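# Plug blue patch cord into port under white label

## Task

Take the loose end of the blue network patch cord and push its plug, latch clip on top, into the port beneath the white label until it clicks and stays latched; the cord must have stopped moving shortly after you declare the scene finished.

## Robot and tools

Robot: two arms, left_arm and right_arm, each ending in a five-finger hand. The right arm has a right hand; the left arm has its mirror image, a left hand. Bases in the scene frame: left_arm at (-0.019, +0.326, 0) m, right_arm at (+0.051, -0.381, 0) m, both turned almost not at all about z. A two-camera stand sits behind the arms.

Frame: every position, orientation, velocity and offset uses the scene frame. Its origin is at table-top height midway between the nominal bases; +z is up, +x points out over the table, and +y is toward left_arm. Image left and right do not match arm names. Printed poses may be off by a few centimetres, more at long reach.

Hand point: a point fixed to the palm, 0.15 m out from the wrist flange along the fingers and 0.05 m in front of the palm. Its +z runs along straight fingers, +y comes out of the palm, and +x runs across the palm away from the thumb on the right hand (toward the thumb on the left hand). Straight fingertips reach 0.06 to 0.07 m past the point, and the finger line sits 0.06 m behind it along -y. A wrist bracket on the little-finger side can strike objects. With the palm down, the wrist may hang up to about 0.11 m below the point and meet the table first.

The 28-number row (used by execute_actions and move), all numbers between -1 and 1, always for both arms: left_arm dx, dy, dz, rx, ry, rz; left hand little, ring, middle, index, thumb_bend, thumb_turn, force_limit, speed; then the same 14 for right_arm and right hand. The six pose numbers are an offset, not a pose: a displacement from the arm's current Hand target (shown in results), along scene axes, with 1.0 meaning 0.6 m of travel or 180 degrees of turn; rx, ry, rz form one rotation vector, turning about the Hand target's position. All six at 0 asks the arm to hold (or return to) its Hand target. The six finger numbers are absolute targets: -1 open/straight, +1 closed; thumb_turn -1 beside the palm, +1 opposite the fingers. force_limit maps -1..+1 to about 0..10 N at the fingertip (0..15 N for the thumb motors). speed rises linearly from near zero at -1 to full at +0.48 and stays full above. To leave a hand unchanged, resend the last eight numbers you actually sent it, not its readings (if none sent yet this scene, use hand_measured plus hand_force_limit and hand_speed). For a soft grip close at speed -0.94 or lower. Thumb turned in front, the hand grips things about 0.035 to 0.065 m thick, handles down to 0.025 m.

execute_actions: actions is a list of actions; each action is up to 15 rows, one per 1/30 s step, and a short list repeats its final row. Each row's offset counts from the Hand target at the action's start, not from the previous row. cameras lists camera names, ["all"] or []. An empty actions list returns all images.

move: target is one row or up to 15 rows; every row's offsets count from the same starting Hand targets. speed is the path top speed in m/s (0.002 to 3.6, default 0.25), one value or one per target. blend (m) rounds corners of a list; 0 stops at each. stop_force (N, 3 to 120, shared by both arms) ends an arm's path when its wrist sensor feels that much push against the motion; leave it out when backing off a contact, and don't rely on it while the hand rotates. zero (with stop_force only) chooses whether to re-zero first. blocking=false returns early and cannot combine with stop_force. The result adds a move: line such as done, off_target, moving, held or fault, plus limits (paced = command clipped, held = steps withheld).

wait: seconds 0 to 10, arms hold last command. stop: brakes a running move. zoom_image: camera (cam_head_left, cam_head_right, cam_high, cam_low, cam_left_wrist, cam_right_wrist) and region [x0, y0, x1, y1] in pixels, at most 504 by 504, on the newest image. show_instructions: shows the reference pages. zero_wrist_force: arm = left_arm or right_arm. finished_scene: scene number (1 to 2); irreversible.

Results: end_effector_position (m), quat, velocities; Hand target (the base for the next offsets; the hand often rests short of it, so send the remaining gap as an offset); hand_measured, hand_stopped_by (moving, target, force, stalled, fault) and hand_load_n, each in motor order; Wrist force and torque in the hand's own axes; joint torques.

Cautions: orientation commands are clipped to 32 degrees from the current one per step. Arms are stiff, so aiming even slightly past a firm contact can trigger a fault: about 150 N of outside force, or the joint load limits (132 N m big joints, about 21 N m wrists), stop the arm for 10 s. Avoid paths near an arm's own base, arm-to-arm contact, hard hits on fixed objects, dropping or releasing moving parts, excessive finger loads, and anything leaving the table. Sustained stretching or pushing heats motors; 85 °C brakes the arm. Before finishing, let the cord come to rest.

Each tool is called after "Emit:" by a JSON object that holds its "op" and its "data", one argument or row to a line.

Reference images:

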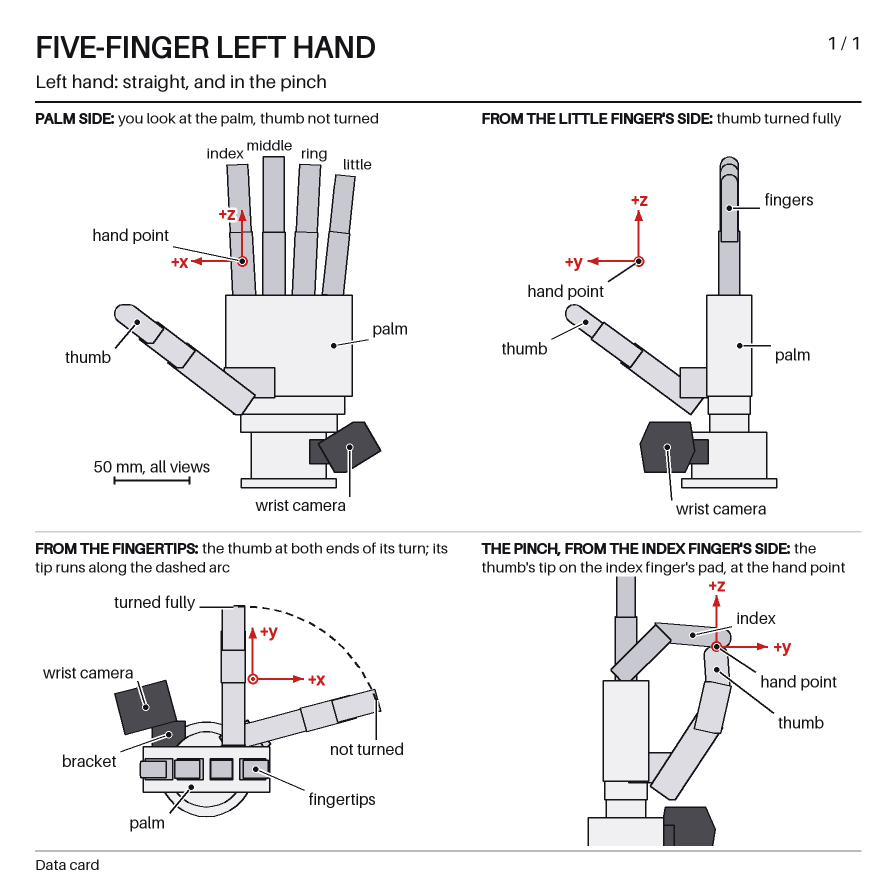

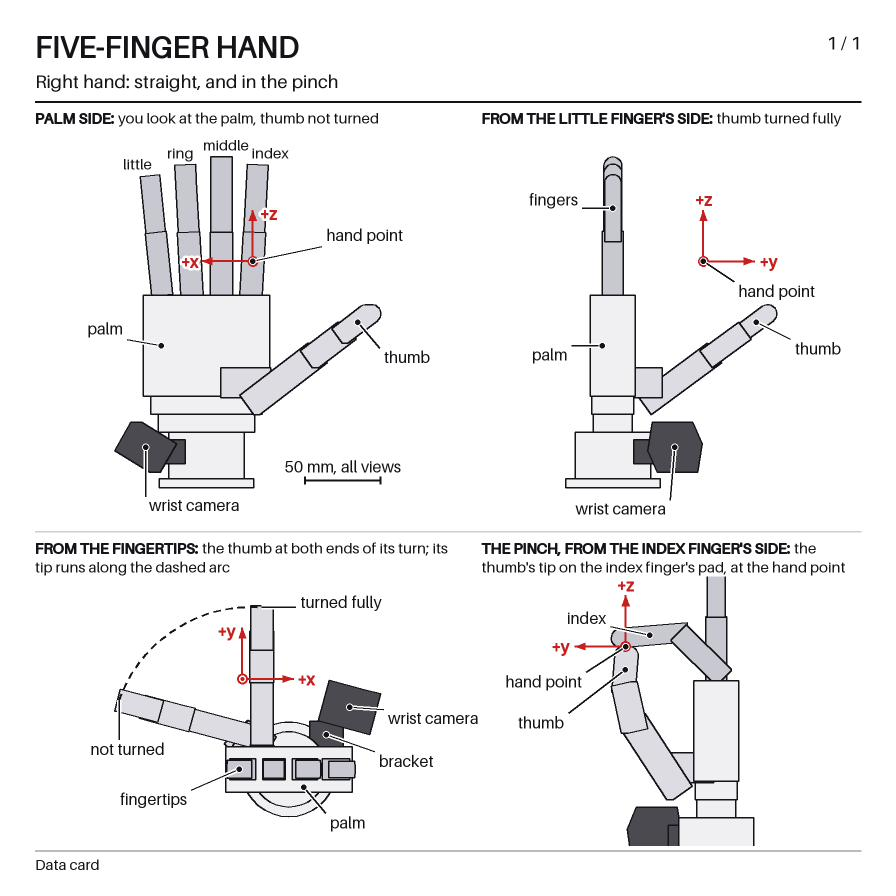

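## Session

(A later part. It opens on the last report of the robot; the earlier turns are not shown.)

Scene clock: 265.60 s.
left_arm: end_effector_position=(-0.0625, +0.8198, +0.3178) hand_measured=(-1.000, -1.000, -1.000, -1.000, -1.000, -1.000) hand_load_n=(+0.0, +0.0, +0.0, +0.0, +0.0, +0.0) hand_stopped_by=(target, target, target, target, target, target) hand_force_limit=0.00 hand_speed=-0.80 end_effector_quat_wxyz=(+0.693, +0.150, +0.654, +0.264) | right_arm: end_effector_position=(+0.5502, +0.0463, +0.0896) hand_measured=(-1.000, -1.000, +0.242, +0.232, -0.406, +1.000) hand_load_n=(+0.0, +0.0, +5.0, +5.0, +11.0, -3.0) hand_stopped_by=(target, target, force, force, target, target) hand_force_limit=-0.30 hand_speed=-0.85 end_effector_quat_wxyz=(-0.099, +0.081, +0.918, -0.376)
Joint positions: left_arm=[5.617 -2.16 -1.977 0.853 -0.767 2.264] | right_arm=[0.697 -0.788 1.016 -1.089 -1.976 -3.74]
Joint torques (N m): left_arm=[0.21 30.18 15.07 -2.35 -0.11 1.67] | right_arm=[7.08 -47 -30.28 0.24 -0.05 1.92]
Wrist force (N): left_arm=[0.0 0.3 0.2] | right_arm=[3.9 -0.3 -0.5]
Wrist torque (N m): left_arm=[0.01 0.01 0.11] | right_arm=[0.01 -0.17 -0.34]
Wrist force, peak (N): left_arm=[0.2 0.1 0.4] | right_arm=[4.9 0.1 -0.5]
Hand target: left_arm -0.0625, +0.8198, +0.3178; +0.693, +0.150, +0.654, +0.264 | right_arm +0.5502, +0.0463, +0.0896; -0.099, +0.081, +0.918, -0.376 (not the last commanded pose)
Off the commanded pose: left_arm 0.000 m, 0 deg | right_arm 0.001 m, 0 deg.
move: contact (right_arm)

Emit:
{"op": "move", "data": {
  "target": [0,0,0,0,0,0,-1,-1,-1,-1,-1,-1,0,-0.8,0,0.0013,0,0,0,0,-1,-1,0.7,0.7,-0.4,1,-0.3,-0.85],
  "speed": 0.01
}}

Emit:
{"op": "move", "data": {
  "target": [0,0,0,0,0,0,-1,-1,-1,-1,-1,-1,0,-0.8,0,0.005,0,0,0,0,-1,-1,0.7,0.7,-0.4,1,-0.3,-0.85],
  "speed": 0.006,
  "stop_force": 3
}}

Scene clock: 266.40 s.
left_arm: end_effector_position=(-0.0625, +0.8198, +0.3178) hand_measured=(-1.000, -1.000, -1.000, -1.000, -1.000, -1.000) hand_load_n=(+0.0, +0.0, +0.0, +0.0, +0.0, +0.0) hand_stopped_by=(target, target, target, target, target, target) hand_force_limit=0.00 hand_speed=-0.80 end_effector_quat_wxyz=(+0.693, +0.150, +0.654, +0.264) | right_arm: end_effector_position=(+0.5502, +0.0470, +0.0896) hand_measured=(-1.000, -1.000, +0.242, +0.232, -0.406, +1.000) hand_load_n=(+0.0, -0.5, +4.5, +6.5, +11.0, -2.0) hand_stopped_by=(target, target, force, force, target, target) hand_force_limit=-0.30 hand_speed=-0.85 end_effector_quat_wxyz=(-0.099, +0.081, +0.918, -0.376)
Joint positions: left_arm=[5.617 -2.16 -1.977 0.853 -0.767 2.264] | right_arm=[0.698 -0.787 1.014 -1.088 -1.975 -3.74]
Joint torques (N m): left_arm=[0.08 30.83 15.85 -2.35 0.01 1.59] | right_arm=[9.67 -46.37 -27.84 0.29 0.8 1.76]
Wrist force (N): left_arm=[-0.1 -0.2 0.3] | right_arm=[2.1 -2.0 0.2]
Wrist torque (N m): left_arm=[-0.07 0.03 0.12] | right_arm=[-0.03 -0.14 -0.37]
Wrist force, peak (N): left_arm=[-0.1 0.1 0.5] | right_arm=[4.1 0.0 -0.5]
Hand target: left_arm -0.0625, +0.8198, +0.3178; +0.693, +0.150, +0.654, +0.264 | right_arm +0.5502, +0.0471, +0.0896; -0.099, +0.081, +0.918, -0.376
Off the commanded pose: left_arm 0.000 m, 0 deg | right_arm 0.000 m, 0 deg.
move: done

Scene clock: 268.03 s.
left_arm: end_effector_position=(-0.0625, +0.8198, +0.3178) hand_measured=(-1.000, -1.000, -1.000, -1.000, -1.000, -1.000) hand_load_n=(+0.0, +0.0, +0.0, +0.0, +0.0, +0.0) hand_stopped_by=(target, target, target, target, target, target) hand_force_limit=0.00 hand_speed=-0.80 end_effector_quat_wxyz=(+0.693, +0.150, +0.654, +0.264) | right_arm: end_effector_position=(+0.5502, +0.0490, +0.0896) hand_measured=(-1.000, -1.000, +0.242, +0.232, -0.406, +1.000) hand_load_n=(+0.0, +0.0, +4.5, +8.5, +10.0, -1.0) hand_stopped_by=(target, target, force, force, target, target) hand_force_limit=-0.30 hand_speed=-0.85 end_effector_quat_wxyz=(-0.099, +0.081, +0.918, -0.376)
Joint positions: left_arm=[5.617 -2.16 -1.977 0.853 -0.767 2.264] | right_arm=[0.7 -0.783 1.006 -1.084 -1.974 -3.738]
Joint torques (N m): left_arm=[1.39 31.04 16.03 -2.48 -0.01 1.53] | right_arm=[-10.14 -65.19 -15.55 -3.23 -1.05 -1.41]
Wrist force (N): left_arm=[0.0 -0.1 0.2] | right_arm=[1.2 -3.9 1.4]
Wrist torque (N m): left_arm=[-0.04 0.01 0.12] | right_arm=[-0.09 -0.16 -0.36]
Wrist force, peak (N): left_arm=[0.1 0.1 0.4] | right_arm=[1.8 -4.9 1.6]
Hand target: left_arm -0.0625, +0.8198, +0.3178; +0.693, +0.150, +0.654, +0.264 | right_arm +0.5502, +0.0490, +0.0896; -0.099, +0.081, +0.918, -0.376 (not the last commanded pose)
Off the commanded pose: left_arm 0.000 m, 0 deg | right_arm 0.001 m, 0 deg.
move: contact (right_arm)

Emit:
{"op": "move", "data": {
  "target": [0,0,0,0,0,0,-1,-1,-1,-1,-1,-1,0,-0.8,0,-0.0022,0,0,0,0,-1,-1,0.7,0.7,-0.4,1,-0.3,-0.85],
  "speed": 0.01
}}

Emit:
{"op": "move", "data": {
  "target": [0,0,0,0,0,0,-1,-1,-1,-1,-1,-1,0,-0.8,0,0,0.006,0,0,0,-1,-1,0.7,0.7,-0.4,1,-0.3,-0.85],
  "speed": 0.006,
  "stop_force": 3
}}

Scene clock: 268.83 s.
left_arm: end_effector_position=(-0.0625, +0.8198, +0.3178) hand_measured=(-1.000, -1.000, -1.000, -1.000, -1.000, -1.000) hand_load_n=(+0.0, +0.0, +0.0, +0.0, +0.0, -0.5) hand_stopped_by=(target, target, target, target, target, target) hand_force_limit=0.00 hand_speed=-0.80 end_effector_quat_wxyz=(+0.693, +0.150, +0.654, +0.264) | right_arm: end_effector_position=(+0.5502, +0.0478, +0.0896) hand_measured=(-1.000, -1.000, +0.242, +0.232, -0.406, +1.000) hand_load_n=(+0.0, +0.0, +4.5, +7.0, +10.0, -2.0) hand_stopped_by=(target, target, force, force, target, target) hand_force_limit=-0.30 hand_speed=-0.85 end_effector_quat_wxyz=(-0.099, +0.081, +0.918, -0.376)
Joint positions: left_arm=[5.617 -2.16 -1.977 0.853 -0.767 2.264] | right_arm=[0.698 -0.785 1.011 -1.086 -1.975 -3.739]
Joint torques (N m): left_arm=[0.54 30.03 15.04 -2.3 -0.1 1.66] | right_arm=[-11.85 -66.17 -15.3 -2.63 -2.39 -1.65]
Wrist force (N): left_arm=[0.0 0.2 0.3] | right_arm=[0.5 -2.1 0.2]
Wrist torque (N m): left_arm=[-0.01 0.01 0.11] | right_arm=[-0.03 -0.11 -0.41]
Wrist force, peak (N): left_arm=[0.2 0.3 0.2] | right_arm=[1.0 -4.2 1.2]
Hand target: left_arm -0.0625, +0.8198, +0.3178; +0.693, +0.150, +0.654, +0.264 | right_arm +0.5502, +0.0477, +0.0896; -0.099, +0.081, +0.918, -0.376
Off the commanded pose: left_arm 0.000 m, 0 deg | right_arm 0.000 m, 0 deg.
move: done

Scene clock: 270.33 s.
left_arm: end_effector_position=(-0.0625, +0.8198, +0.3178) hand_measured=(-1.000, -1.000, -1.000, -1.000, -1.000, -1.000) hand_load_n=(+0.0, +0.0, +0.0, +0.0, +0.0, +0.0) hand_stopped_by=(target, target, target, target, target, target) hand_force_limit=0.00 hand_speed=-0.80 end_effector_quat_wxyz=(+0.693, +0.150, +0.654, +0.264) | right_arm: end_effector_position=(+0.5502, +0.0477, +0.0932) hand_measured=(-1.000, -1.000, +0.242, +0.232, -0.406, +1.000) hand_load_n=(+0.0, +0.0, +3.5, +7.5, +10.5, -1.0) hand_stopped_by=(target, target, force, force, target, target) hand_force_limit=-0.30 hand_speed=-0.85 end_effector_quat_wxyz=(-0.099, +0.081, +0.918, -0.376)
Joint positions: left_arm=[5.617 -2.16 -1.977 0.853 -0.767 2.264] | right_arm=[0.698 -0.788 1.006 -1.079 -1.975 -3.739]
Joint torques (N m): left_arm=[-0.73 31.68 16.02 -2.41 -0.15 1.74] | right_arm=[-11.57 -67.3 -29.36 0.29 -1.33 -1.09]
Wrist force (N): left_arm=[0.1 0.0 0.3] | right_arm=[0.4 -1.5 0.8]
Wrist torque (N m): left_arm=[-0.03 -0.01 0.12] | right_arm=[-0.04 -0.10 -0.41]
Wrist force, peak (N): left_arm=[0.4 0.0 0.2] | right_arm=[2.4 -1.6 0.8]
Hand target: left_arm -0.0625, +0.8198, +0.3178; +0.693, +0.150, +0.654, +0.264 | right_arm +0.5502, +0.0477, +0.0932; -0.099, +0.081, +0.918, -0.376
Off the commanded pose: left_arm 0.000 m, 0 deg | right_arm 0.000 m, 0 deg.
move: done

Emit:
{"op": "execute_actions", "data": {
  "actions": [],
  "cameras": ["cam_right_wrist"]
}}

Emit:
{"op": "zoom_image", "data": {
  "camera": "cam_right_wrist",
  "region": [322, 240, 392, 310]
}}

Scene clock: 270.43 s.
left_arm: end_effector_position=(-0.0625, +0.8198, +0.3178) hand_measured=(-1.000, -1.000, -1.000, -1.000, -1.000, -1.000) hand_load_n=(+0.0, +0.0, +0.0, +0.0, +0.0, +0.0) hand_stopped_by=(target, target, target, target, target, target) hand_force_limit=0.00 hand_speed=-0.80 end_effector_quat_wxyz=(+0.693, +0.150, +0.654, +0.264) | right_arm: end_effector_position=(+0.5502, +0.0477, +0.0932) hand_measured=(-1.000, -1.000, +0.242, +0.232, -0.406, +1.000) hand_load_n=(+0.0, +0.0, +4.0, +7.5, +10.0, -0.5) hand_stopped_by=(target, target, force, force, target, target) hand_force_limit=-0.30 hand_speed=-0.85 end_effector_quat_wxyz=(-0.099, +0.081, +0.918, -0.376)
Joint positions: left_arm=[5.617 -2.16 -1.977 0.853 -0.767 2.264] | right_arm=[0.698 -0.788 1.006 -1.079 -1.975 -3.739]
Joint velocities: within noise
Joint torques (N m): left_arm=[0.27 31.1 16.38 -2.22 0 1.67] | right_arm=[-10.5 -67.88 -29.46 0.51 -1.19 -1.05]
Motor temperatures (°C): left_arm=[31 32 36 38 40 36] | right_arm=[33 31 33 37 37 39]
Wrist force (N): left_arm=[0.2 0.1 0.4] | right_arm=[0.4 -0.9 0.9]
Wrist torque (N m): left_arm=[-0.03 0.00 0.12] | right_arm=[0.01 -0.10 -0.39]
Wrist force, peak (N): left_arm=[0.2 0.1 0.4] | right_arm=[0.5 -1.6 0.7]
Hand target: left_arm -0.0625, +0.8198, +0.3178; +0.693, +0.150, +0.654, +0.264 | right_arm +0.5502, +0.0477, +0.0932; -0.099, +0.081, +0.918, -0.376
Off the commanded pose: left_arm 0.000 m, 0 deg | right_arm 0.000 m, 0 deg.
Images, in order (width x height): cam_right_wrist 672x504.

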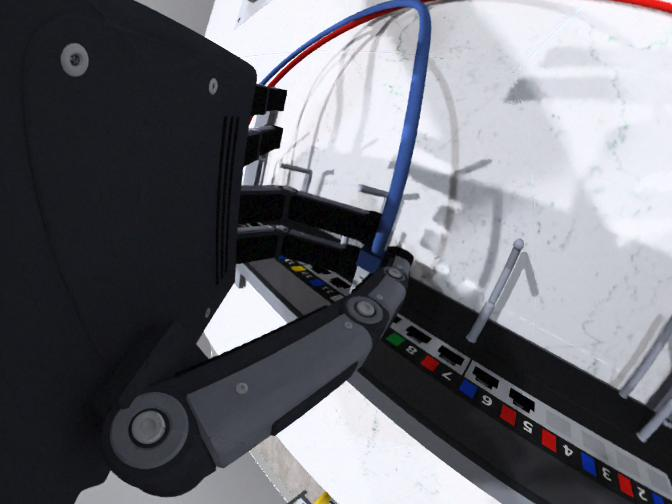

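Scaled by 7.200 from the camera's 672x504 image, which has a finer 960x720 frame.

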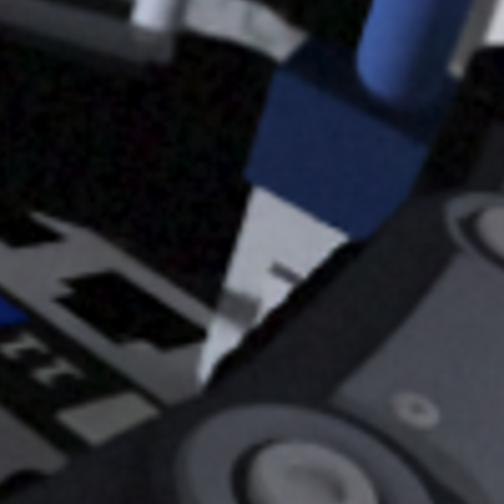

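Emit:
{"op": "move", "data": {
  "target": [0,0,0,0,0,0,-1,-1,-1,-1,-1,-1,0,-0.8,0.012,-0.0012,0,0,0,0,-1,-1,0.7,0.7,-0.4,1,-0.3,-0.85],
  "speed": 0.008,
  "stop_force": 4
}}

Scene clock: 272.00 s.
left_arm: end_effector_position=(-0.0625, +0.8198, +0.3178) hand_measured=(-1.000, -1.000, -1.000, -1.000, -1.000, -1.000) hand_load_n=(+0.0, +0.0, +0.0, +0.0, +0.5, +0.0) hand_stopped_by=(target, target, target, target, target, target) hand_force_limit=0.00 hand_speed=-0.80 end_effector_quat_wxyz=(+0.693, +0.150, +0.654, +0.264) | right_arm: end_effector_position=(+0.5506, +0.0477, +0.0933) hand_measured=(-1.000, -1.000, +0.242, +0.232, -0.406, +1.000) hand_load_n=(+0.0, +0.0, +4.0, +7.0, +10.0, -1.5) hand_stopped_by=(target, target, force, force, target, target) hand_force_limit=-0.30 hand_speed=-0.85 end_effector_quat_wxyz=(-0.099, +0.081, +0.918, -0.376)
Joint positions: left_arm=[5.617 -2.16 -1.977 0.853 -0.767 2.264] | right_arm=[0.698 -0.787 1.004 -1.078 -1.975 -3.739]
Joint torques (N m): left_arm=[1 31.22 15.68 -2.43 -0.14 1.87] | right_arm=[7.85 -66.39 -16.52 -3.26 -0.17 2.02]
Wrist force (N): left_arm=[0.1 0.0 0.3] | right_arm=[4.7 -1.0 0.9]
Wrist torque (N m): left_arm=[-0.03 0.01 0.12] | right_arm=[0.00 -0.16 -0.34]
Wrist force, peak (N): left_arm=[0.0 0.0 0.5] | right_arm=[7.3 -1.5 0.4]
Hand target: left_arm -0.0625, +0.8198, +0.3178; +0.693, +0.150, +0.654, +0.264 | right_arm +0.5506, +0.0477, +0.0933; -0.099, +0.081, +0.918, -0.376 (not the last commanded pose)
Off the commanded pose: left_arm 0.000 m, 0 deg | right_arm 0.007 m, 0 deg.
move: contact (right_arm)

Emit:
{"op": "move", "data": {
  "target": [0,0,0,0,0,0,-1,-1,-1,-1,-1,-1,0,-0.8,0.0,0,-0.0015,0,0,0,-1,-1,0.7,0.7,-0.4,1,-0.3,-0.85],
  "speed": 0.01
}}

Emit:
{"op": "move", "data": {
  "target": [0,0,0,0,0,0,-1,-1,-1,-1,-1,-1,0,-0.8,0.0,0,-0.0015,0,0,0,-1,-1,0.7,0.7,-0.4,1,-0.3,-0.85],
  "speed": 0.01
}}

Emit:
{"op": "move", "data": {
  "target": [0,0,0,0,0,0,-1,-1,-1,-1,-1,-1,0,-0.8,0.0,0,-0.0015,0,0,0,-1,-1,0.7,0.7,-0.4,1,-0.3,-0.85],
  "speed": 0.01
}}

Scene clock: 273.93 s.
left_arm: end_effector_position=(-0.0625, +0.8198, +0.3178) hand_measured=(-1.000, -1.000, -1.000, -1.000, -1.000, -1.000) hand_load_n=(+0.0, +0.0, +0.0, +0.0, +0.0, +0.0) hand_stopped_by=(target, target, target, target, target, target) hand_force_limit=0.00 hand_speed=-0.80 end_effector_quat_wxyz=(+0.693, +0.150, +0.654, +0.264) | right_arm: end_effector_position=(+0.5506, +0.0477, +0.0925) hand_measured=(-1.000, -1.000, +0.242, +0.232, -0.406, +1.000) hand_load_n=(+0.0, +0.0, +4.5, +6.5, +10.0, -2.0) hand_stopped_by=(target, target, force, force, target, target) hand_force_limit=-0.30 hand_speed=-0.85 end_effector_quat_wxyz=(-0.099, +0.081, +0.918, -0.376)
Joint positions: left_arm=[5.617 -2.16 -1.977 0.853 -0.767 2.264] | right_arm=[0.698 -0.787 1.006 -1.08 -1.975 -3.739]
Joint torques (N m): left_arm=[0.53 30.74 14.98 -2.25 -0.25 1.68] | right_arm=[8.08 -47.11 -17.12 -3.98 -0.44 1.52]
Wrist force (N): left_arm=[0.1 0.2 0.1] | right_arm=[5.9 -2.6 0.3]
Wrist torque (N m): left_arm=[0.00 0.01 0.11] | right_arm=[-0.04 -0.18 -0.32]
Wrist force, peak (N): left_arm=[0.1 0.2 0.5] | right_arm=[6.4 -3.5 -0.3]
Hand target: left_arm -0.0625, +0.8198, +0.3178; +0.693, +0.150, +0.654, +0.264 | right_arm +0.5506, +0.0477, +0.0924; -0.099, +0.081, +0.918, -0.376
Off the commanded pose: left_arm 0.000 m, 0 deg | right_arm 0.000 m, 0 deg.
move: done

Scene clock: 274.63 s.
left_arm: end_effector_position=(-0.0625, +0.8198, +0.3178) hand_measured=(-1.000, -1.000, -1.000, -1.000, -1.000, -1.000) hand_load_n=(+0.0, +0.0, +0.0, +0.0, +0.0, +0.0) hand_stopped_by=(target, target, target, target, target, target) hand_force_limit=0.00 hand_speed=-0.80 end_effector_quat_wxyz=(+0.693, +0.150, +0.654, +0.264) | right_arm: end_effector_position=(+0.5506, +0.0477, +0.0916) hand_measured=(-1.000, -1.000, +0.242, +0.232, -0.406, +1.000) hand_load_n=(+0.0, +0.0, +5.5, +5.5, +10.0, -2.5) hand_stopped_by=(target, target, force, force, target, target) hand_force_limit=-0.30 hand_speed=-0.85 end_effector_quat_wxyz=(-0.099, +0.081, +0.918, -0.376)
Joint positions: left_arm=[5.617 -2.16 -1.977 0.853 -0.767 2.264] | right_arm=[0.698 -0.786 1.007 -1.082 -1.975 -3.739]
Joint torques (N m): left_arm=[-1.2 29.82 15.53 -2.2 -0.09 1.62] | right_arm=[6.98 -44.89 -15.89 -4 -0.23 1.77]
Wrist force (N): left_arm=[0.2 0.1 0.3] | right_arm=[6.8 -4.3 -0.3]
Wrist torque (N m): left_arm=[-0.02 -0.01 0.13] | right_arm=[-0.12 -0.22 -0.31]
Wrist force, peak (N): left_arm=[0.2 0.0 0.3] | right_arm=[7.4 -4.9 -0.6]
Hand target: left_arm -0.0625, +0.8198, +0.3178; +0.693, +0.150, +0.654, +0.264 | right_arm +0.5506, +0.0477, +0.0915; -0.099, +0.081, +0.918, -0.376
Off the commanded pose: left_arm 0.000 m, 0 deg | right_arm 0.000 m, 0 deg.
move: done

Scene clock: 275.33 s.
left_arm: end_effector_position=(-0.0625, +0.8198, +0.3178) hand_measured=(-1.000, -1.000, -1.000, -1.000, -1.000, -1.000) hand_load_n=(+0.0, +0.0, +0.0, +0.0, +0.0, +0.0) hand_stopped_by=(target, target, target, target, target, target) hand_force_limit=0.00 hand_speed=-0.80 end_effector_quat_wxyz=(+0.693, +0.150, +0.654, +0.264) | right_arm: end_effector_position=(+0.5506, +0.0477, +0.0907) hand_measured=(-1.000, -1.000, +0.242, +0.232, -0.406, +1.000) hand_load_n=(+0.0, +0.0, +6.0, +5.0, +10.5, -3.0) hand_stopped_by=(target, target, force, force, target, target) hand_force_limit=-0.30 hand_speed=-0.85 end_effector_quat_wxyz=(-0.099, +0.081, +0.918, -0.376)
Joint positions: left_arm=[5.617 -2.16 -1.977 0.853 -0.767 2.264] | right_arm=[0.698 -0.786 1.008 -1.084 -1.975 -3.739]
Joint torques (N m): left_arm=[0.34 30.62 15.54 -2.11 0.09 1.56] | right_arm=[5.5 -45.67 -15.8 -3.83 -0.35 1.61]
Wrist force (N): left_arm=[0.3 0.0 0.1] | right_arm=[6.8 -3.6 -0.4]
Wrist torque (N m): left_arm=[-0.03 -0.03 0.13] | right_arm=[-0.09 -0.20 -0.32]
Wrist force, peak (N): left_arm=[0.2 -0.1 0.3] | right_arm=[7.4 -4.9 -0.9]
Hand target: left_arm -0.0625, +0.8198, +0.3178; +0.693, +0.150, +0.654, +0.264 | right_arm +0.5506, +0.0477, +0.0906; -0.099, +0.081, +0.918, -0.376
Off the commanded pose: left_arm 0.000 m, 0 deg | right_arm 0.000 m, 0 deg.
move: done

Emit:
{"op": "move", "data": {
  "target": [
    [0,0,0,0,0,0,-1,-1,-1,-1,-1,-1,0,-0.8,-0.007,0.0007,0,0,0,0,-1,-1,0.7,0.7,-0.4,1,-0.3,-0.85],
    [0,0,0,0,0,0,-1,-1,-1,-1,-1,-1,0,-0.8,-0.006,0.0143,-0.0018,0,0,0,-1,-1,0.7,0.7,-0.4,1,-0.3,-0.85]
  ],
  "speed": 0.03,
  "blend": 0.001
}}

Emit:
{"op": "move", "data": {
  "target": [0,0,0,0,0,0,-1,-1,-1,-1,-1,-1,0,-0.8,0.015,-0.0015,0,0,0,0,-1,-1,0.7,0.7,-0.4,1,-0.3,-0.85],
  "speed": 0.005,
  "stop_force": 3,
  "cameras": ["cam_right_wrist"]
}}

Emit:
{"op": "zoom_image", "data": {
  "camera": "cam_right_wrist",
  "region": [322, 240, 392, 310]
}}

Scene clock: 276.57 s.
left_arm: end_effector_position=(-0.0625, +0.8198, +0.3178) hand_measured=(-1.000, -1.000, -1.000, -1.000, -1.000, -1.000) hand_load_n=(+0.0, +0.0, +0.0, +0.0, +0.0, +0.0) hand_stopped_by=(target, target, target, target, target, target) hand_force_limit=0.00 hand_speed=-0.80 end_effector_quat_wxyz=(+0.693, +0.150, +0.654, +0.264) | right_arm: end_effector_position=(+0.5470, +0.0562, +0.0896) hand_measured=(-1.000, -1.000, +0.242, +0.232, -0.406, +1.000) hand_load_n=(+0.0, +0.0, +5.5, +6.0, +10.5, -2.5) hand_stopped_by=(target, target, force, force, target, target) hand_force_limit=-0.30 hand_speed=-0.85 end_effector_quat_wxyz=(-0.099, +0.081, +0.918, -0.376)
Joint positions: left_arm=[5.617 -2.16 -1.977 0.853 -0.767 2.264] | right_arm=[0.71 -0.774 0.99 -1.073 -1.967 -3.73]
Joint torques (N m): left_arm=[-0.01 30.9 15.03 -2.39 -0.3 1.89] | right_arm=[9.76 -45.89 -29.26 0.94 1.15 1.91]
Wrist force (N): left_arm=[0.0 0.1 0.3] | right_arm=[-0.1 -1.8 0.5]
Wrist torque (N m): left_arm=[-0.02 0.01 0.11] | right_arm=[-0.01 -0.13 -0.37]
Wrist force, peak (N): left_arm=[0.1 0.0 0.4] | right_arm=[7.6 -4.8 -0.8]
Hand target: left_arm -0.0625, +0.8198, +0.3178; +0.693, +0.150, +0.654, +0.264 | right_arm +0.5470, +0.0563, +0.0896; -0.099, +0.081, +0.918, -0.376
Off the commanded pose: left_arm 0.000 m, 0 deg | right_arm 0.000 m, 0 deg.
move: done

Scene clock: 278.57 s.
left_arm: end_effector_position=(-0.0625, +0.8198, +0.3178) hand_measured=(-1.000, -1.000, -1.000, -1.000, -1.000, -1.000) hand_load_n=(+0.0, +0.0, +0.0, +0.0, +0.0, +0.0) hand_stopped_by=(target, target, target, target, target, target) hand_force_limit=0.00 hand_speed=-0.80 end_effector_quat_wxyz=(+0.693, +0.150, +0.654, +0.264) | right_arm: end_effector_position=(+0.5502, +0.0560, +0.0896) hand_measured=(-1.000, -1.000, +0.242, +0.232, -0.406, +1.000) hand_load_n=(+0.0, +0.0, +6.0, +6.5, +10.5, -2.5) hand_stopped_by=(target, target, force, force, target, target) hand_force_limit=-0.30 hand_speed=-0.85 end_effector_quat_wxyz=(-0.099, +0.081, +0.918, -0.376)
Joint positions: left_arm=[5.617 -2.16 -1.977 0.853 -0.767 2.264] | right_arm=[0.707 -0.769 0.98 -1.07 -1.969 -3.732]
Joint torques (N m): left_arm=[-0.27 29.92 15.23 -2.23 -0.33 1.67] | right_arm=[10.13 -65.78 -16.11 -3.11 0.67 1.39]
Wrist force (N): left_arm=[0.3 -0.1 0.4] | right_arm=[2.1 -2.3 1.0]
Wrist torque (N m): left_arm=[-0.04 -0.01 0.13] | right_arm=[-0.03 -0.16 -0.31]
Wrist force, peak (N): left_arm=[0.3 -0.1 0.4] | right_arm=[4.2 -3.4 0.6]
Hand target: left_arm -0.0625, +0.8198, +0.3178; +0.693, +0.150, +0.654, +0.264 | right_arm +0.5502, +0.0560, +0.0896; -0.099, +0.081, +0.918, -0.376 (not the last commanded pose)
Off the commanded pose: left_arm 0.000 m, 0 deg | right_arm 0.006 m, 0 deg.
move: contact (right_arm)
Images, in order (width x height): cam_right_wrist 672x504.

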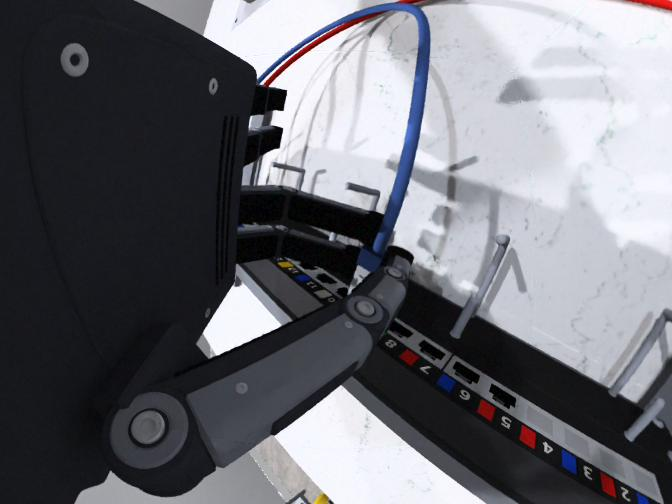

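Scaled by 7.200 from the camera's 672x504 image, which has a finer 960x720 frame.

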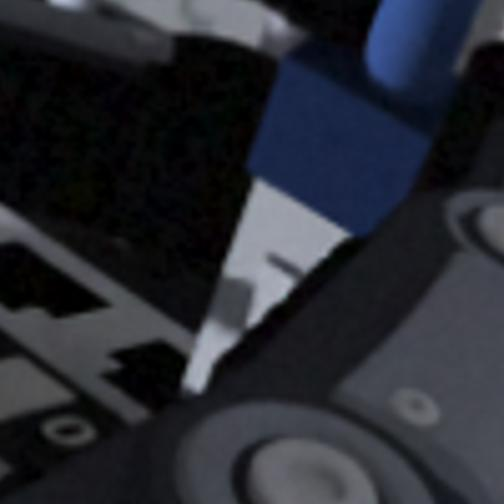

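Emit:
{"op": "zoom_image", "data": {
  "camera": "cam_right_wrist",
  "region": [262, 250, 346, 334]
}}

Emit:
{"op": "zoom_image", "data": {
  "camera": "cam_right_wrist",
  "region": [350, 300, 450, 400]
}}

Scaled by 6.000 from the camera's 672x504 image, which has a finer 960x720 frame.

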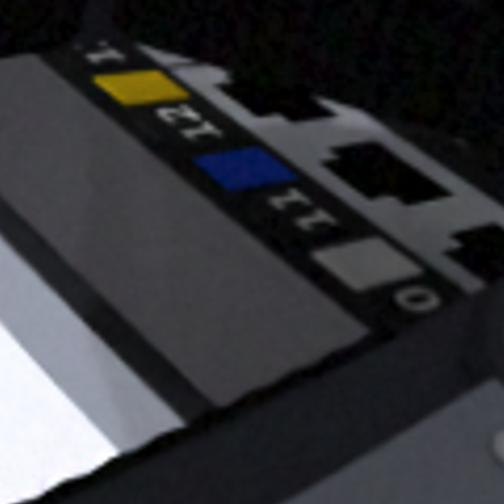

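Scaled by 5.040 from the camera's 672x504 image, which has a finer 960x720 frame.

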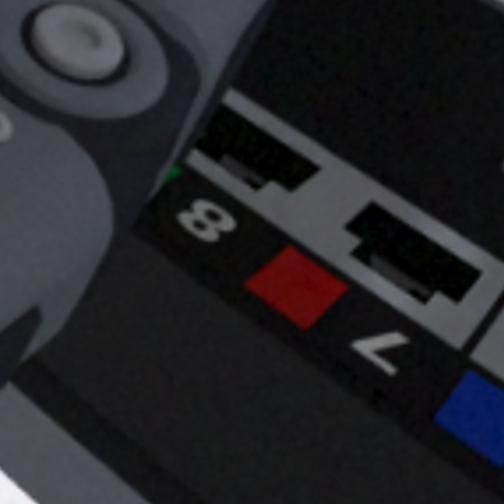

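Emit:
{"op": "move", "data": {
  "target": [
    [0,0,0,0,0,0,-1,-1,-1,-1,-1,-1,0,-0.8,-0.005,0.0005,0,0,0,0,-1,-1,0.7,0.7,-0.4,1,-0.3,-0.85],
    [0,0,0,0,0,0,-1,-1,-1,-1,-1,-1,0,-0.8,-0.0053,-0.0133,-0.002,0,0,0,-1,-1,0.7,0.7,-0.4,1,-0.3,-0.85]
  ],
  "speed": 0.03,
  "blend": 0.001
}}

Emit:
{"op": "move", "data": {
  "target": [0,0,0,0,0,0,-1,-1,-1,-1,-1,-1,0,-0.8,0.0073,-0.0007,0,0,0,0,-1,-1,0.7,0.7,-0.4,1,-0.3,-0.85],
  "speed": 0.01,
  "stop_force": 3
}}

Scene clock: 280.77 s.
left_arm: end_effector_position=(-0.0625, +0.8198, +0.3178) hand_measured=(-1.000, -1.000, -1.000, -1.000, -1.000, -1.000) hand_load_n=(+0.0, +0.0, +0.0, +0.0, -0.5, +0.0) hand_stopped_by=(target, target, target, target, target, target) hand_force_limit=0.00 hand_speed=-0.80 end_effector_quat_wxyz=(+0.693, +0.150, +0.654, +0.264) | right_arm: end_effector_position=(+0.5470, +0.0481, +0.0884) hand_measured=(-1.000, -1.000, +0.242, +0.232, -0.406, +1.000) hand_load_n=(-0.5, +0.0, +5.5, +6.5, +10.5, -2.0) hand_stopped_by=(target, target, force, force, target, target) hand_force_limit=-0.30 hand_speed=-0.85 end_effector_quat_wxyz=(-0.099, +0.081, +0.918, -0.376)
Joint positions: left_arm=[5.617 -2.16 -1.977 0.853 -0.767 2.264] | right_arm=[0.701 -0.79 1.022 -1.092 -1.973 -3.737]
Joint torques (N m): left_arm=[0.93 30.87 15.76 -2.22 -0.3 1.64] | right_arm=[-10.72 -64.55 -15.65 -2.3 -2.24 -1.4]
Wrist force (N): left_arm=[0.1 0.0 0.1] | right_arm=[0.0 -1.8 0.0]
Wrist torque (N m): left_arm=[-0.01 0.00 0.12] | right_arm=[0.02 -0.14 -0.31]
Wrist force, peak (N): left_arm=[0.2 0.2 0.4] | right_arm=[2.5 -3.5 0.7]
Hand target: left_arm -0.0625, +0.8198, +0.3178; +0.693, +0.150, +0.654, +0.264 | right_arm +0.5470, +0.0480, +0.0884; -0.099, +0.081, +0.918, -0.376
Off the commanded pose: left_arm 0.000 m, 0 deg | right_arm 0.000 m, 0 deg.
move: done

Scene clock: 282.30 s.
left_arm: end_effector_position=(-0.0625, +0.8198, +0.3178) hand_measured=(-1.000, -1.000, -1.000, -1.000, -1.000, -1.000) hand_load_n=(+0.5, +0.0, +0.0, +0.0, +0.0, +0.0) hand_stopped_by=(target, target, target, target, target, target) hand_force_limit=0.00 hand_speed=-0.80 end_effector_quat_wxyz=(+0.693, +0.150, +0.654, +0.264) | right_arm: end_effector_position=(+0.5496, +0.0477, +0.0884) hand_measured=(-1.000, -1.000, +0.242, +0.232, -0.406, +1.000) hand_load_n=(+0.0, +0.0, +5.5, +6.5, +10.5, -2.0) hand_stopped_by=(target, target, force, force, target, target) hand_force_limit=-0.30 hand_speed=-0.85 end_effector_quat_wxyz=(-0.099, +0.081, +0.918, -0.376)
Joint positions: left_arm=[5.617 -2.16 -1.977 0.853 -0.767 2.264] | right_arm=[0.699 -0.786 1.015 -1.09 -1.974 -3.739]
Joint torques (N m): left_arm=[-0.46 29.96 15.77 -2.13 -0.21 1.6] | right_arm=[11.58 -66.36 -15.22 -2.27 0.36 1.5]
Wrist force (N): left_arm=[0.0 0.0 0.2] | right_arm=[0.7 -2.3 0.6]
Wrist torque (N m): left_arm=[-0.02 0.02 0.11] | right_arm=[-0.03 -0.15 -0.29]
Wrist force, peak (N): left_arm=[0.2 -0.1 0.4] | right_arm=[4.6 -4.4 0.6]
Hand target: left_arm -0.0625, +0.8198, +0.3178; +0.693, +0.150, +0.654, +0.264 | right_arm +0.5496, +0.0477, +0.0884; -0.099, +0.081, +0.918, -0.376 (not the last commanded pose)
Off the commanded pose: left_arm 0.000 m, 0 deg | right_arm 0.002 m, 0 deg.
move: contact (right_arm)

Emit:
{"op": "move", "data": {
  "target": [
    [0,0,0,0,0,0,-1,-1,-1,-1,-1,-1,0,-0.8,-0.0030,-0.0004,0,0,0,0,-1,-1,0.7,0.7,-0.4,1,-0.3,-0.85],
    [0,0,0,0,0,0,-1,-1,-1,-1,-1,-1,0,-0.8,0.0025,-0.0009,0,0,0,0,-1,-1,0.7,0.7,-0.4,1,-0.3,-0.85]
  ],
  "speed": [0.02,0.01],
  "stop_force": 3,
  "zero": false
}}

Emit:
{"op": "move", "data": {
  "target": [
    [0,0,0,0,0,0,-1,-1,-1,-1,-1,-1,0,-0.8,-0.0030,0.0027,0,0,0,0,-1,-1,0.7,0.7,-0.4,1,-0.3,-0.85],
    [0,0,0,0,0,0,-1,-1,-1,-1,-1,-1,0,-0.8,0.0025,0.0022,0,0,0,0,-1,-1,0.7,0.7,-0.4,1,-0.3,-0.85]
  ],
  "speed": [0.02,0.01],
  "stop_force": 3,
  "zero": false
}}

Emit:
{"op": "move", "data": {
  "target": [
    [0,0,0,0,0,0,-1,-1,-1,-1,-1,-1,0,-0.8,-0.0030,0.001,0,0,0,0,-1,-1,0.7,0.7,-0.4,1,-0.3,-0.85],
    [0,0,0,0,0,0,-1,-1,-1,-1,-1,-1,0,-0.8,0.0025,0.0005,0,0,0,0,-1,-1,0.7,0.7,-0.4,1,-0.3,-0.85]
  ],
  "speed": [0.02,0.01],
  "stop_force": 3,
  "zero": false
}}

Scene clock: 284.23 s.
left_arm: end_effector_position=(-0.0625, +0.8198, +0.3178) hand_measured=(-1.000, -1.000, -1.000, -1.000, -1.000, -1.000) hand_load_n=(+0.0, +0.0, +0.0, +0.0, +0.0, +0.0) hand_stopped_by=(target, target, target, target, target, target) hand_force_limit=0.00 hand_speed=-0.80 end_effector_quat_wxyz=(+0.693, +0.150, +0.654, +0.264) | right_arm: end_effector_position=(+0.5498, +0.0474, +0.0885) hand_measured=(-1.000, -1.000, +0.242, +0.232, -0.406, +1.000) hand_load_n=(+0.0, +0.0, +5.5, +6.5, +10.5, -2.5) hand_stopped_by=(target, target, force, force, target, target) hand_force_limit=-0.30 hand_speed=-0.85 end_effector_quat_wxyz=(-0.099, +0.081, +0.918, -0.376)
Joint positions: left_arm=[5.617 -2.16 -1.977 0.853 -0.767 2.264] | right_arm=[0.698 -0.787 1.016 -1.09 -1.975 -3.739]
Joint torques (N m): left_arm=[0.18 30.37 13.44 -2.31 -0.04 1.7] | right_arm=[9.7 -67.25 -15.73 -2.48 0.72 1.21]
Wrist force (N): left_arm=[0.2 0.1 0.1] | right_arm=[0.8 -2.5 0.5]
Wrist torque (N m): left_arm=[-0.01 -0.02 0.12] | right_arm=[-0.05 -0.15 -0.31]
Wrist force, peak (N): left_arm=[0.0 0.1 0.4] | right_arm=[4.3 -4.6 0.5]
Hand target: left_arm -0.0625, +0.8198, +0.3178; +0.693, +0.150, +0.654, +0.264 | right_arm +0.5498, +0.0474, +0.0885; -0.099, +0.081, +0.918, -0.376 (not the last commanded pose)
Off the commanded pose: left_arm 0.000 m, 0 deg | right_arm 0.001 m, 0 deg.
move: contact (right_arm); path passed 1 of 2 targets

Scene clock: 285.90 s.
left_arm: end_effector_position=(-0.0625, +0.8198, +0.3178) hand_measured=(-1.000, -1.000, -1.000, -1.000, -1.000, -1.000) hand_load_n=(+0.0, +0.0, +0.0, +0.0, +0.0, +0.0) hand_stopped_by=(target, target, target, target, target, target) hand_force_limit=0.00 hand_speed=-0.80 end_effector_quat_wxyz=(+0.693, +0.150, +0.654, +0.264) | right_arm: end_effector_position=(+0.5502, +0.0489, +0.0885) hand_measured=(-1.000, -1.000, +0.242, +0.232, -0.406, +1.000) hand_load_n=(+0.0, +0.0, +5.5, +6.5, +10.0, -2.5) hand_stopped_by=(target, target, force, force, target, target) hand_force_limit=-0.30 hand_speed=-0.85 end_effector_quat_wxyz=(-0.099, +0.081, +0.918, -0.376)
Joint positions: left_arm=[5.617 -2.16 -1.977 0.853 -0.767 2.264] | right_arm=[0.699 -0.783 1.009 -1.087 -1.974 -3.738]
Joint torques (N m): left_arm=[0.46 30.63 16.2 -2.07 -0.07 1.7] | right_arm=[10.43 -66.22 -15.79 -3.14 0.46 1.79]
Wrist force (N): left_arm=[0.1 -0.1 0.3] | right_arm=[3.0 -3.2 1.0]
Wrist torque (N m): left_arm=[-0.04 0.01 0.12] | right_arm=[-0.04 -0.20 -0.31]
Wrist force, peak (N): left_arm=[0.0 -0.1 0.4] | right_arm=[6.3 -4.8 1.0]
Hand target: left_arm -0.0625, +0.8198, +0.3178; +0.693, +0.150, +0.654, +0.264 | right_arm +0.5502, +0.0489, +0.0885; -0.099, +0.081, +0.918, -0.376 (not the last commanded pose)
Off the commanded pose: left_arm 0.000 m, 0 deg | right_arm 0.001 m, 0 deg.
move: contact (right_arm); path passed 1 of 2 targets

Scene clock: 287.47 s.
left_arm: end_effector_position=(-0.0625, +0.8198, +0.3178) hand_measured=(-1.000, -1.000, -1.000, -1.000, -1.000, -1.000) hand_load_n=(+0.0, +0.0, +0.0, +0.0, +0.0, +0.0) hand_stopped_by=(target, target, target, target, target, target) hand_force_limit=0.00 hand_speed=-0.80 end_effector_quat_wxyz=(+0.693, +0.150, +0.654, +0.264) | right_arm: end_effector_position=(+0.5502, +0.0494, +0.0886) hand_measured=(-1.000, -1.000, +0.242, +0.232, -0.406, +1.000) hand_load_n=(+0.0, +0.0, +5.5, +8.5, +10.0, -1.5) hand_stopped_by=(target, target, force, force, target, target) hand_force_limit=-0.30 hand_speed=-0.85 end_effector_quat_wxyz=(-0.099, +0.081, +0.918, -0.376)
Joint positions: left_arm=[5.617 -2.16 -1.977 0.853 -0.767 2.264] | right_arm=[0.7 -0.782 1.007 -1.086 -1.973 -3.738]
Joint torques (N m): left_arm=[0.64 30.96 14.44 -2.32 -0.26 1.7] | right_arm=[10.56 -66.4 -16.52 -3.2 0.62 1.56]
Wrist force (N): left_arm=[0.2 0.1 0.3] | right_arm=[2.0 -4.0 2.5]
Wrist torque (N m): left_arm=[-0.02 0.00 0.12] | right_arm=[-0.08 -0.14 -0.33]
Wrist force, peak (N): left_arm=[0.2 0.2 0.3] | right_arm=[6.0 -6.1 2.4]
Hand target: left_arm -0.0625, +0.8198, +0.3178; +0.693, +0.150, +0.654, +0.264 | right_arm +0.5502, +0.0494, +0.0886; -0.099, +0.081, +0.918, -0.376 (not the last commanded pose)
Off the commanded pose: left_arm 0.000 m, 0 deg | right_arm 0.002 m, 0 deg.
move: contact (right_arm); path passed 1 of 2 targets

Emit:
{"op": "execute_actions", "data": {
  "actions": [],
  "cameras": ["cam_right_wrist","cam_head_right"]
}}

Scene clock: 290.37 s.
left_arm: end_effector_position=(-0.0625, +0.8198, +0.3178) hand_measured=(-1.000, -1.000, -1.000, -1.000, -1.000, -1.000) hand_load_n=(+0.0, +0.0, -0.5, +0.0, +0.0, +0.0) hand_stopped_by=(target, target, target, target, target, target) hand_force_limit=0.00 hand_speed=-0.80 end_effector_quat_wxyz=(+0.693, +0.150, +0.654, +0.264) | right_arm: end_effector_position=(+0.5502, +0.0494, +0.0886) hand_measured=(-1.000, -1.000, +0.242, +0.232, -0.406, +1.000) hand_load_n=(+0.5, +0.0, +5.0, +8.5, +10.0, -1.5) hand_stopped_by=(target, target, force, force, target, target) hand_force_limit=-0.30 hand_speed=-0.85 end_effector_quat_wxyz=(-0.099, +0.081, +0.918, -0.376)
Joint positions: left_arm=[5.617 -2.16 -1.977 0.853 -0.767 2.264] | right_arm=[0.7 -0.782 1.007 -1.086 -1.973 -3.738]
Joint velocities: within noise
Joint torques (N m): left_arm=[-0.58 30.61 14.74 -2.11 -0.43 1.7] | right_arm=[10.69 -67.38 -16.74 -0.62 0.74 1.26]
Motor temperatures (°C): left_arm=[30 32 36 38 40 36] | right_arm=[33 31 33 37 37 39]
Wrist force (N): left_arm=[0.1 -0.1 0.3] | right_arm=[2.1 -4.5 2.0]
Wrist torque (N m): left_arm=[-0.04 0.01 0.12] | right_arm=[-0.10 -0.14 -0.34]
Wrist force, peak (N): left_arm=[0.2 0.1 0.4] | right_arm=[2.4 -5.1 1.8]
Hand target: left_arm -0.0625, +0.8198, +0.3178; +0.693, +0.150, +0.654, +0.264 | right_arm +0.5502, +0.0494, +0.0886; -0.099, +0.081, +0.918, -0.376 (not the last commanded pose)
Off the commanded pose: left_arm 0.000 m, 0 deg | right_arm 0.002 m, 0 deg.
Images, in order (width x height): cam_head_right 896x504, cam_right_wrist 672x504.

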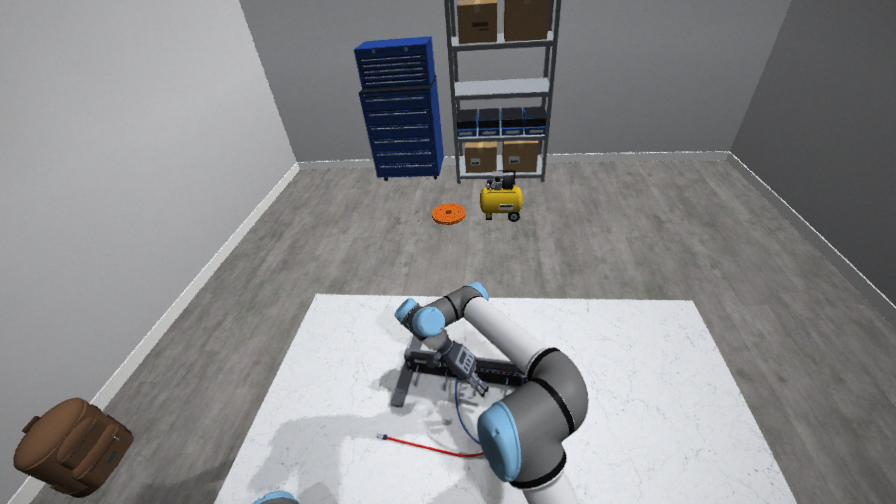

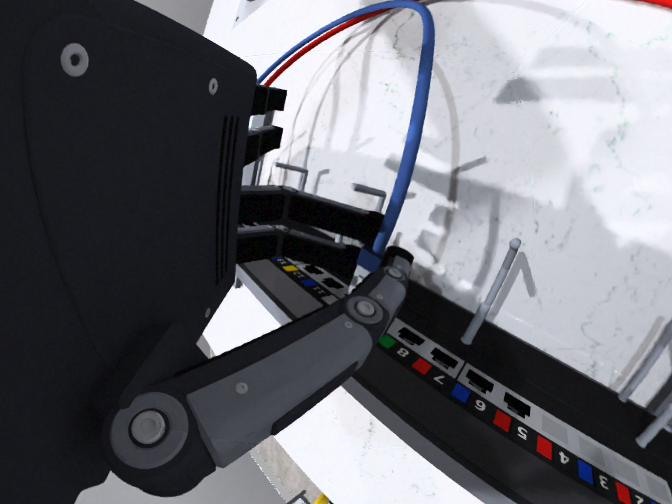

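Emit:
{"op": "zoom_image", "data": {
  "camera": "cam_right_wrist",
  "region": [260, 210, 480, 375]
}}

Scaled by 2.291 from the camera's 672x504 image, which has a finer 960x720 frame.

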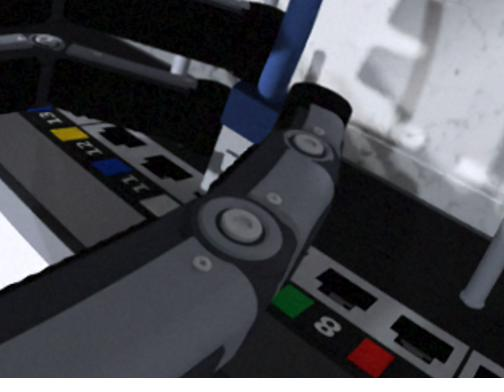

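Emit:
{"op": "execute_actions", "data": {
  "actions": [],
  "cameras": ["cam_high","cam_low","cam_head_left"]
}}

Emit:
{"op": "zoom_image", "data": {
  "camera": "cam_low",
  "region": [350, 200, 550, 320]
}}

Scene clock: 290.67 s.
left_arm: end_effector_position=(-0.0625, +0.8198, +0.3178) hand_measured=(-1.000, -1.000, -1.000, -1.000, -1.000, -1.000) hand_load_n=(+0.0, +0.0, +0.0, +0.0, +0.0, +0.0) hand_stopped_by=(target, target, target, target, target, target) hand_force_limit=0.00 hand_speed=-0.80 end_effector_quat_wxyz=(+0.693, +0.150, +0.654, +0.264) | right_arm: end_effector_position=(+0.5502, +0.0494, +0.0886) hand_measured=(-1.000, -1.000, +0.242, +0.232, -0.406, +1.000) hand_load_n=(+0.0, +0.0, +5.0, +8.5, +10.0, -1.5) hand_stopped_by=(target, target, force, force, target, target) hand_force_limit=-0.30 hand_speed=-0.85 end_effector_quat_wxyz=(-0.099, +0.081, +0.918, -0.376)
Joint positions: left_arm=[5.617 -2.16 -1.977 0.853 -0.767 2.264] | right_arm=[0.7 -0.782 1.007 -1.086 -1.973 -3.738]
Joint velocities: within noise
Joint torques (N m): left_arm=[-0.06 30.97 16.56 -2.28 -0.09 1.35] | right_arm=[10.82 -67.29 -16.67 -0.66 0.73 1.17]
Motor temperatures (°C): left_arm=[30 32 36 38 40 36] | right_arm=[33 31 33 37 37 39]
Wrist force (N): left_arm=[0.1 0.0 0.2] | right_arm=[2.0 -4.6 2.0]
Wrist torque (N m): left_arm=[-0.03 0.00 0.12] | right_arm=[-0.08 -0.11 -0.34]
Wrist force, peak (N): left_arm=[0.2 0.0 0.3] | right_arm=[2.3 -4.9 2.0]
Hand target: left_arm -0.0625, +0.8198, +0.3178; +0.693, +0.150, +0.654, +0.264 | right_arm +0.5502, +0.0494, +0.0886; -0.099, +0.081, +0.918, -0.376 (not the last commanded pose)
Off the commanded pose: left_arm 0.000 m, 0 deg | right_arm 0.002 m, 0 deg.
Images, in order (width x height): cam_head_left 896x504, cam_high 896x504, cam_low 896x504.

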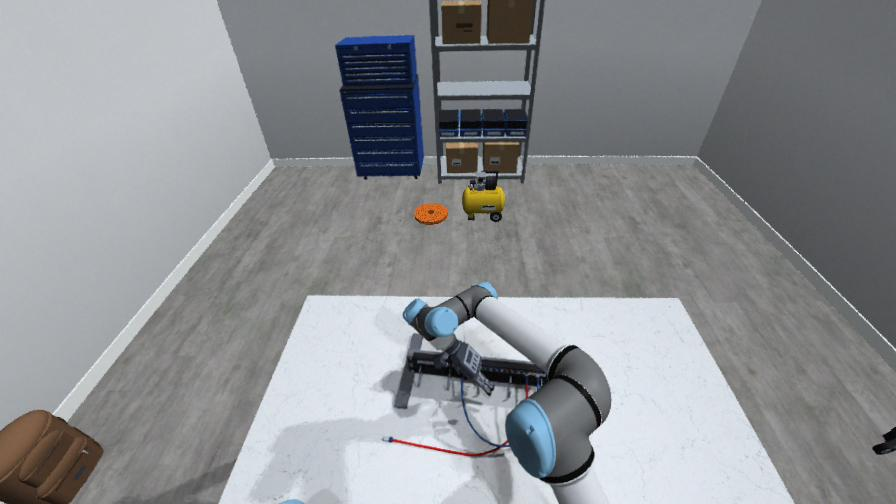

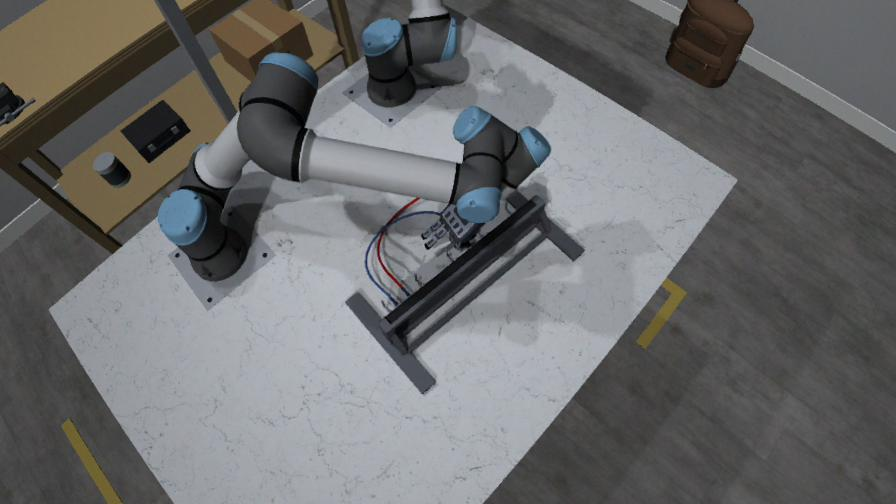

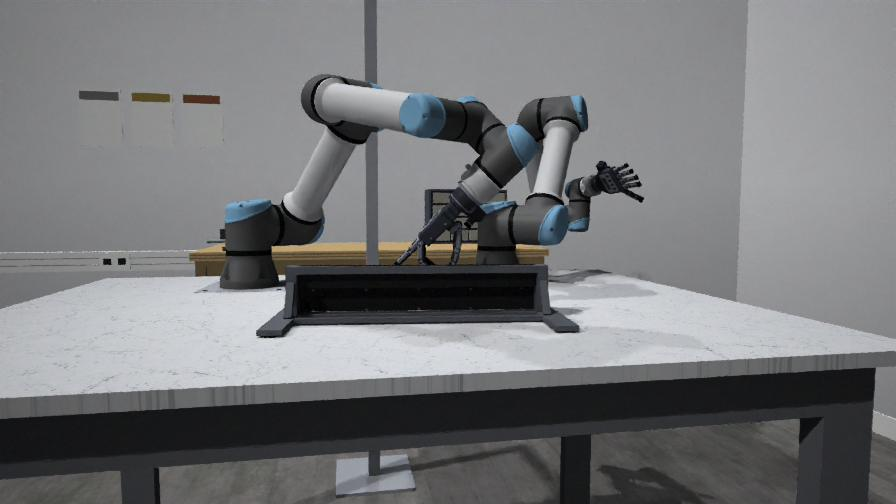

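Scaled by 2.520 from the camera's 896x504 image, which has a finer 1280x720 frame.

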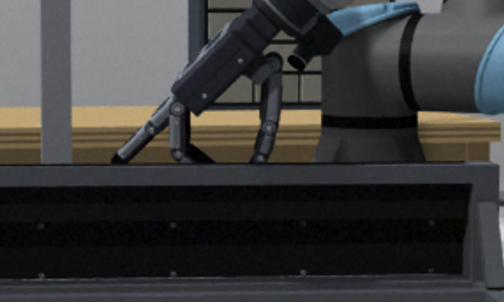

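Emit:
{"op": "zoom_image", "data": {
  "camera": "cam_head_left",
  "region": [440, 335, 560, 405]
}}

Scaled by 4.200 from the camera's 896x504 image, which has a finer 1280x720 frame.

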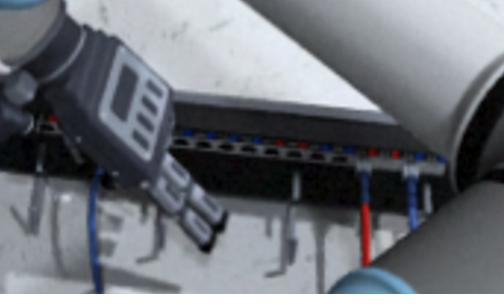

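Emit:
{"op": "execute_actions", "data": {
  "actions": [
    [[0,0,0,0,0,0,-1,-1,-1,-1,-1,-1,0,-0.8,-0.02,0.002,0,0,0,0,-1,-1,0.7,0.7,-0.4,1,-0.3,-0.85]]
  ],
  "cameras": ["cam_right_wrist"]
}}

Emit:
{"op": "zoom_image", "data": {
  "camera": "cam_right_wrist",
  "region": [310, 230, 420, 312]
}}

Emit:
{"op": "zoom_image", "data": {
  "camera": "cam_right_wrist",
  "region": [260, 240, 460, 390]
}}

Scene clock: 291.60 s.
left_arm: end_effector_position=(-0.0625, +0.8198, +0.3178) hand_measured=(-1.000, -1.000, -1.000, -1.000, -1.000, -1.000) hand_load_n=(+0.0, +0.0, +0.0, +0.0, +0.0, +0.0) hand_stopped_by=(target, target, target, target, target, target) hand_force_limit=0.00 hand_speed=-0.80 end_effector_quat_wxyz=(+0.693, +0.150, +0.654, +0.264) | right_arm: end_effector_position=(+0.5383, +0.0506, +0.0886) hand_measured=(-1.000, -1.000, +0.242, +0.232, -0.406, +1.000) hand_load_n=(+0.0, +0.0, +5.5, +6.5, +10.5, -2.0) hand_stopped_by=(target, target, force, force, target, target) hand_force_limit=-0.30 hand_speed=-0.85 end_effector_quat_wxyz=(-0.099, +0.081, +0.918, -0.376)
Joint positions: left_arm=[5.617 -2.16 -1.977 0.853 -0.767 2.264] | right_arm=[0.711 -0.801 1.041 -1.097 -1.966 -3.729]
Joint torques (N m): left_arm=[-0.69 30.58 15.08 -2.21 -0.12 1.61] | right_arm=[11.92 -64.99 -14.88 -2.36 1.12 1.55]
Wrist force (N): left_arm=[0.1 0.0 0.3] | right_arm=[-0.3 -2.2 0.4]
Wrist torque (N m): left_arm=[-0.03 -0.01 0.12] | right_arm=[-0.06 -0.10 -0.40]
Wrist force, peak (N): left_arm=[0.1 0.2 0.4] | right_arm=[2.0 -4.8 2.1]
Hand target: left_arm -0.0625, +0.8198, +0.3178; +0.693, +0.150, +0.654, +0.264 | right_arm +0.5382, +0.0506, +0.0886; -0.099, +0.081, +0.918, -0.376
Off the commanded pose: left_arm 0.000 m, 0 deg | right_arm 0.000 m, 0 deg.
Images, in order (width x height): cam_right_wrist 672x504.

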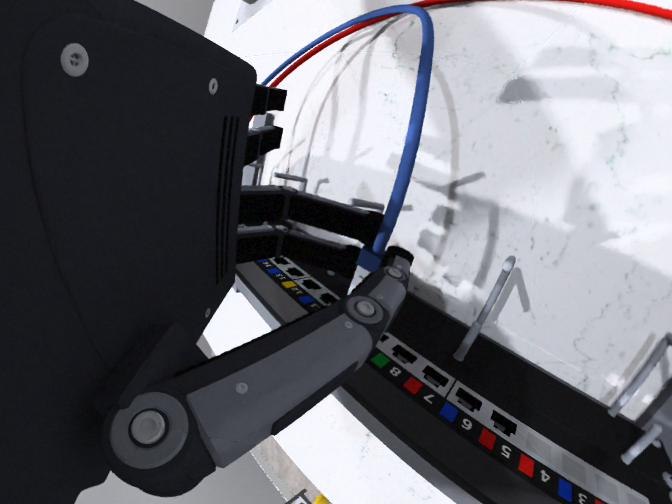

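Scaled by 4.582 from the camera's 672x504 image, which has a finer 960x720 frame.

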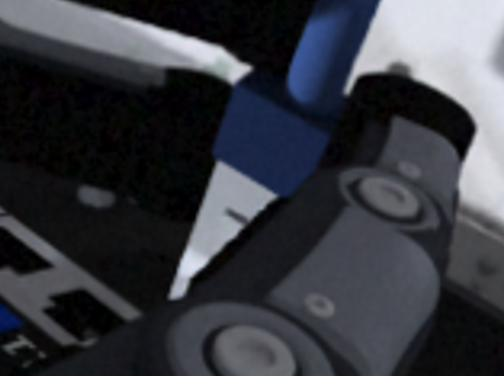

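Scaled by 2.520 from the camera's 672x504 image, which has a finer 960x720 frame.

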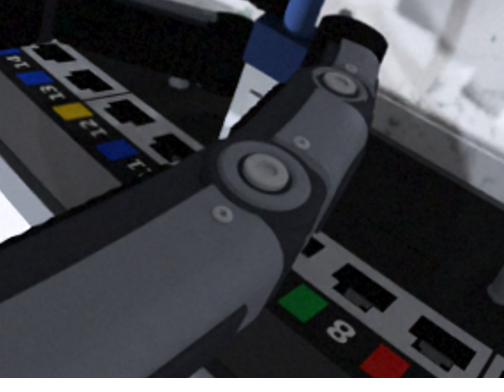

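Emit:
{"op": "zoom_image", "data": {
  "camera": "cam_right_wrist",
  "region": [335, 240, 385, 300]
}}

Emit:
{"op": "zoom_image", "data": {
  "camera": "cam_right_wrist",
  "region": [370, 330, 430, 380]
}}

Scaled by 8.400 from the camera's 672x504 image, which has a finer 960x720 frame.

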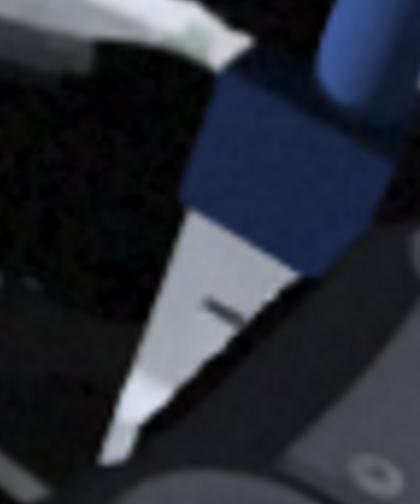

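Scaled by 8.400 from the camera's 672x504 image, which has a finer 960x720 frame.

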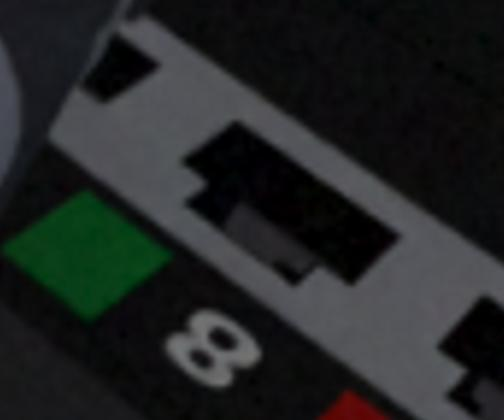

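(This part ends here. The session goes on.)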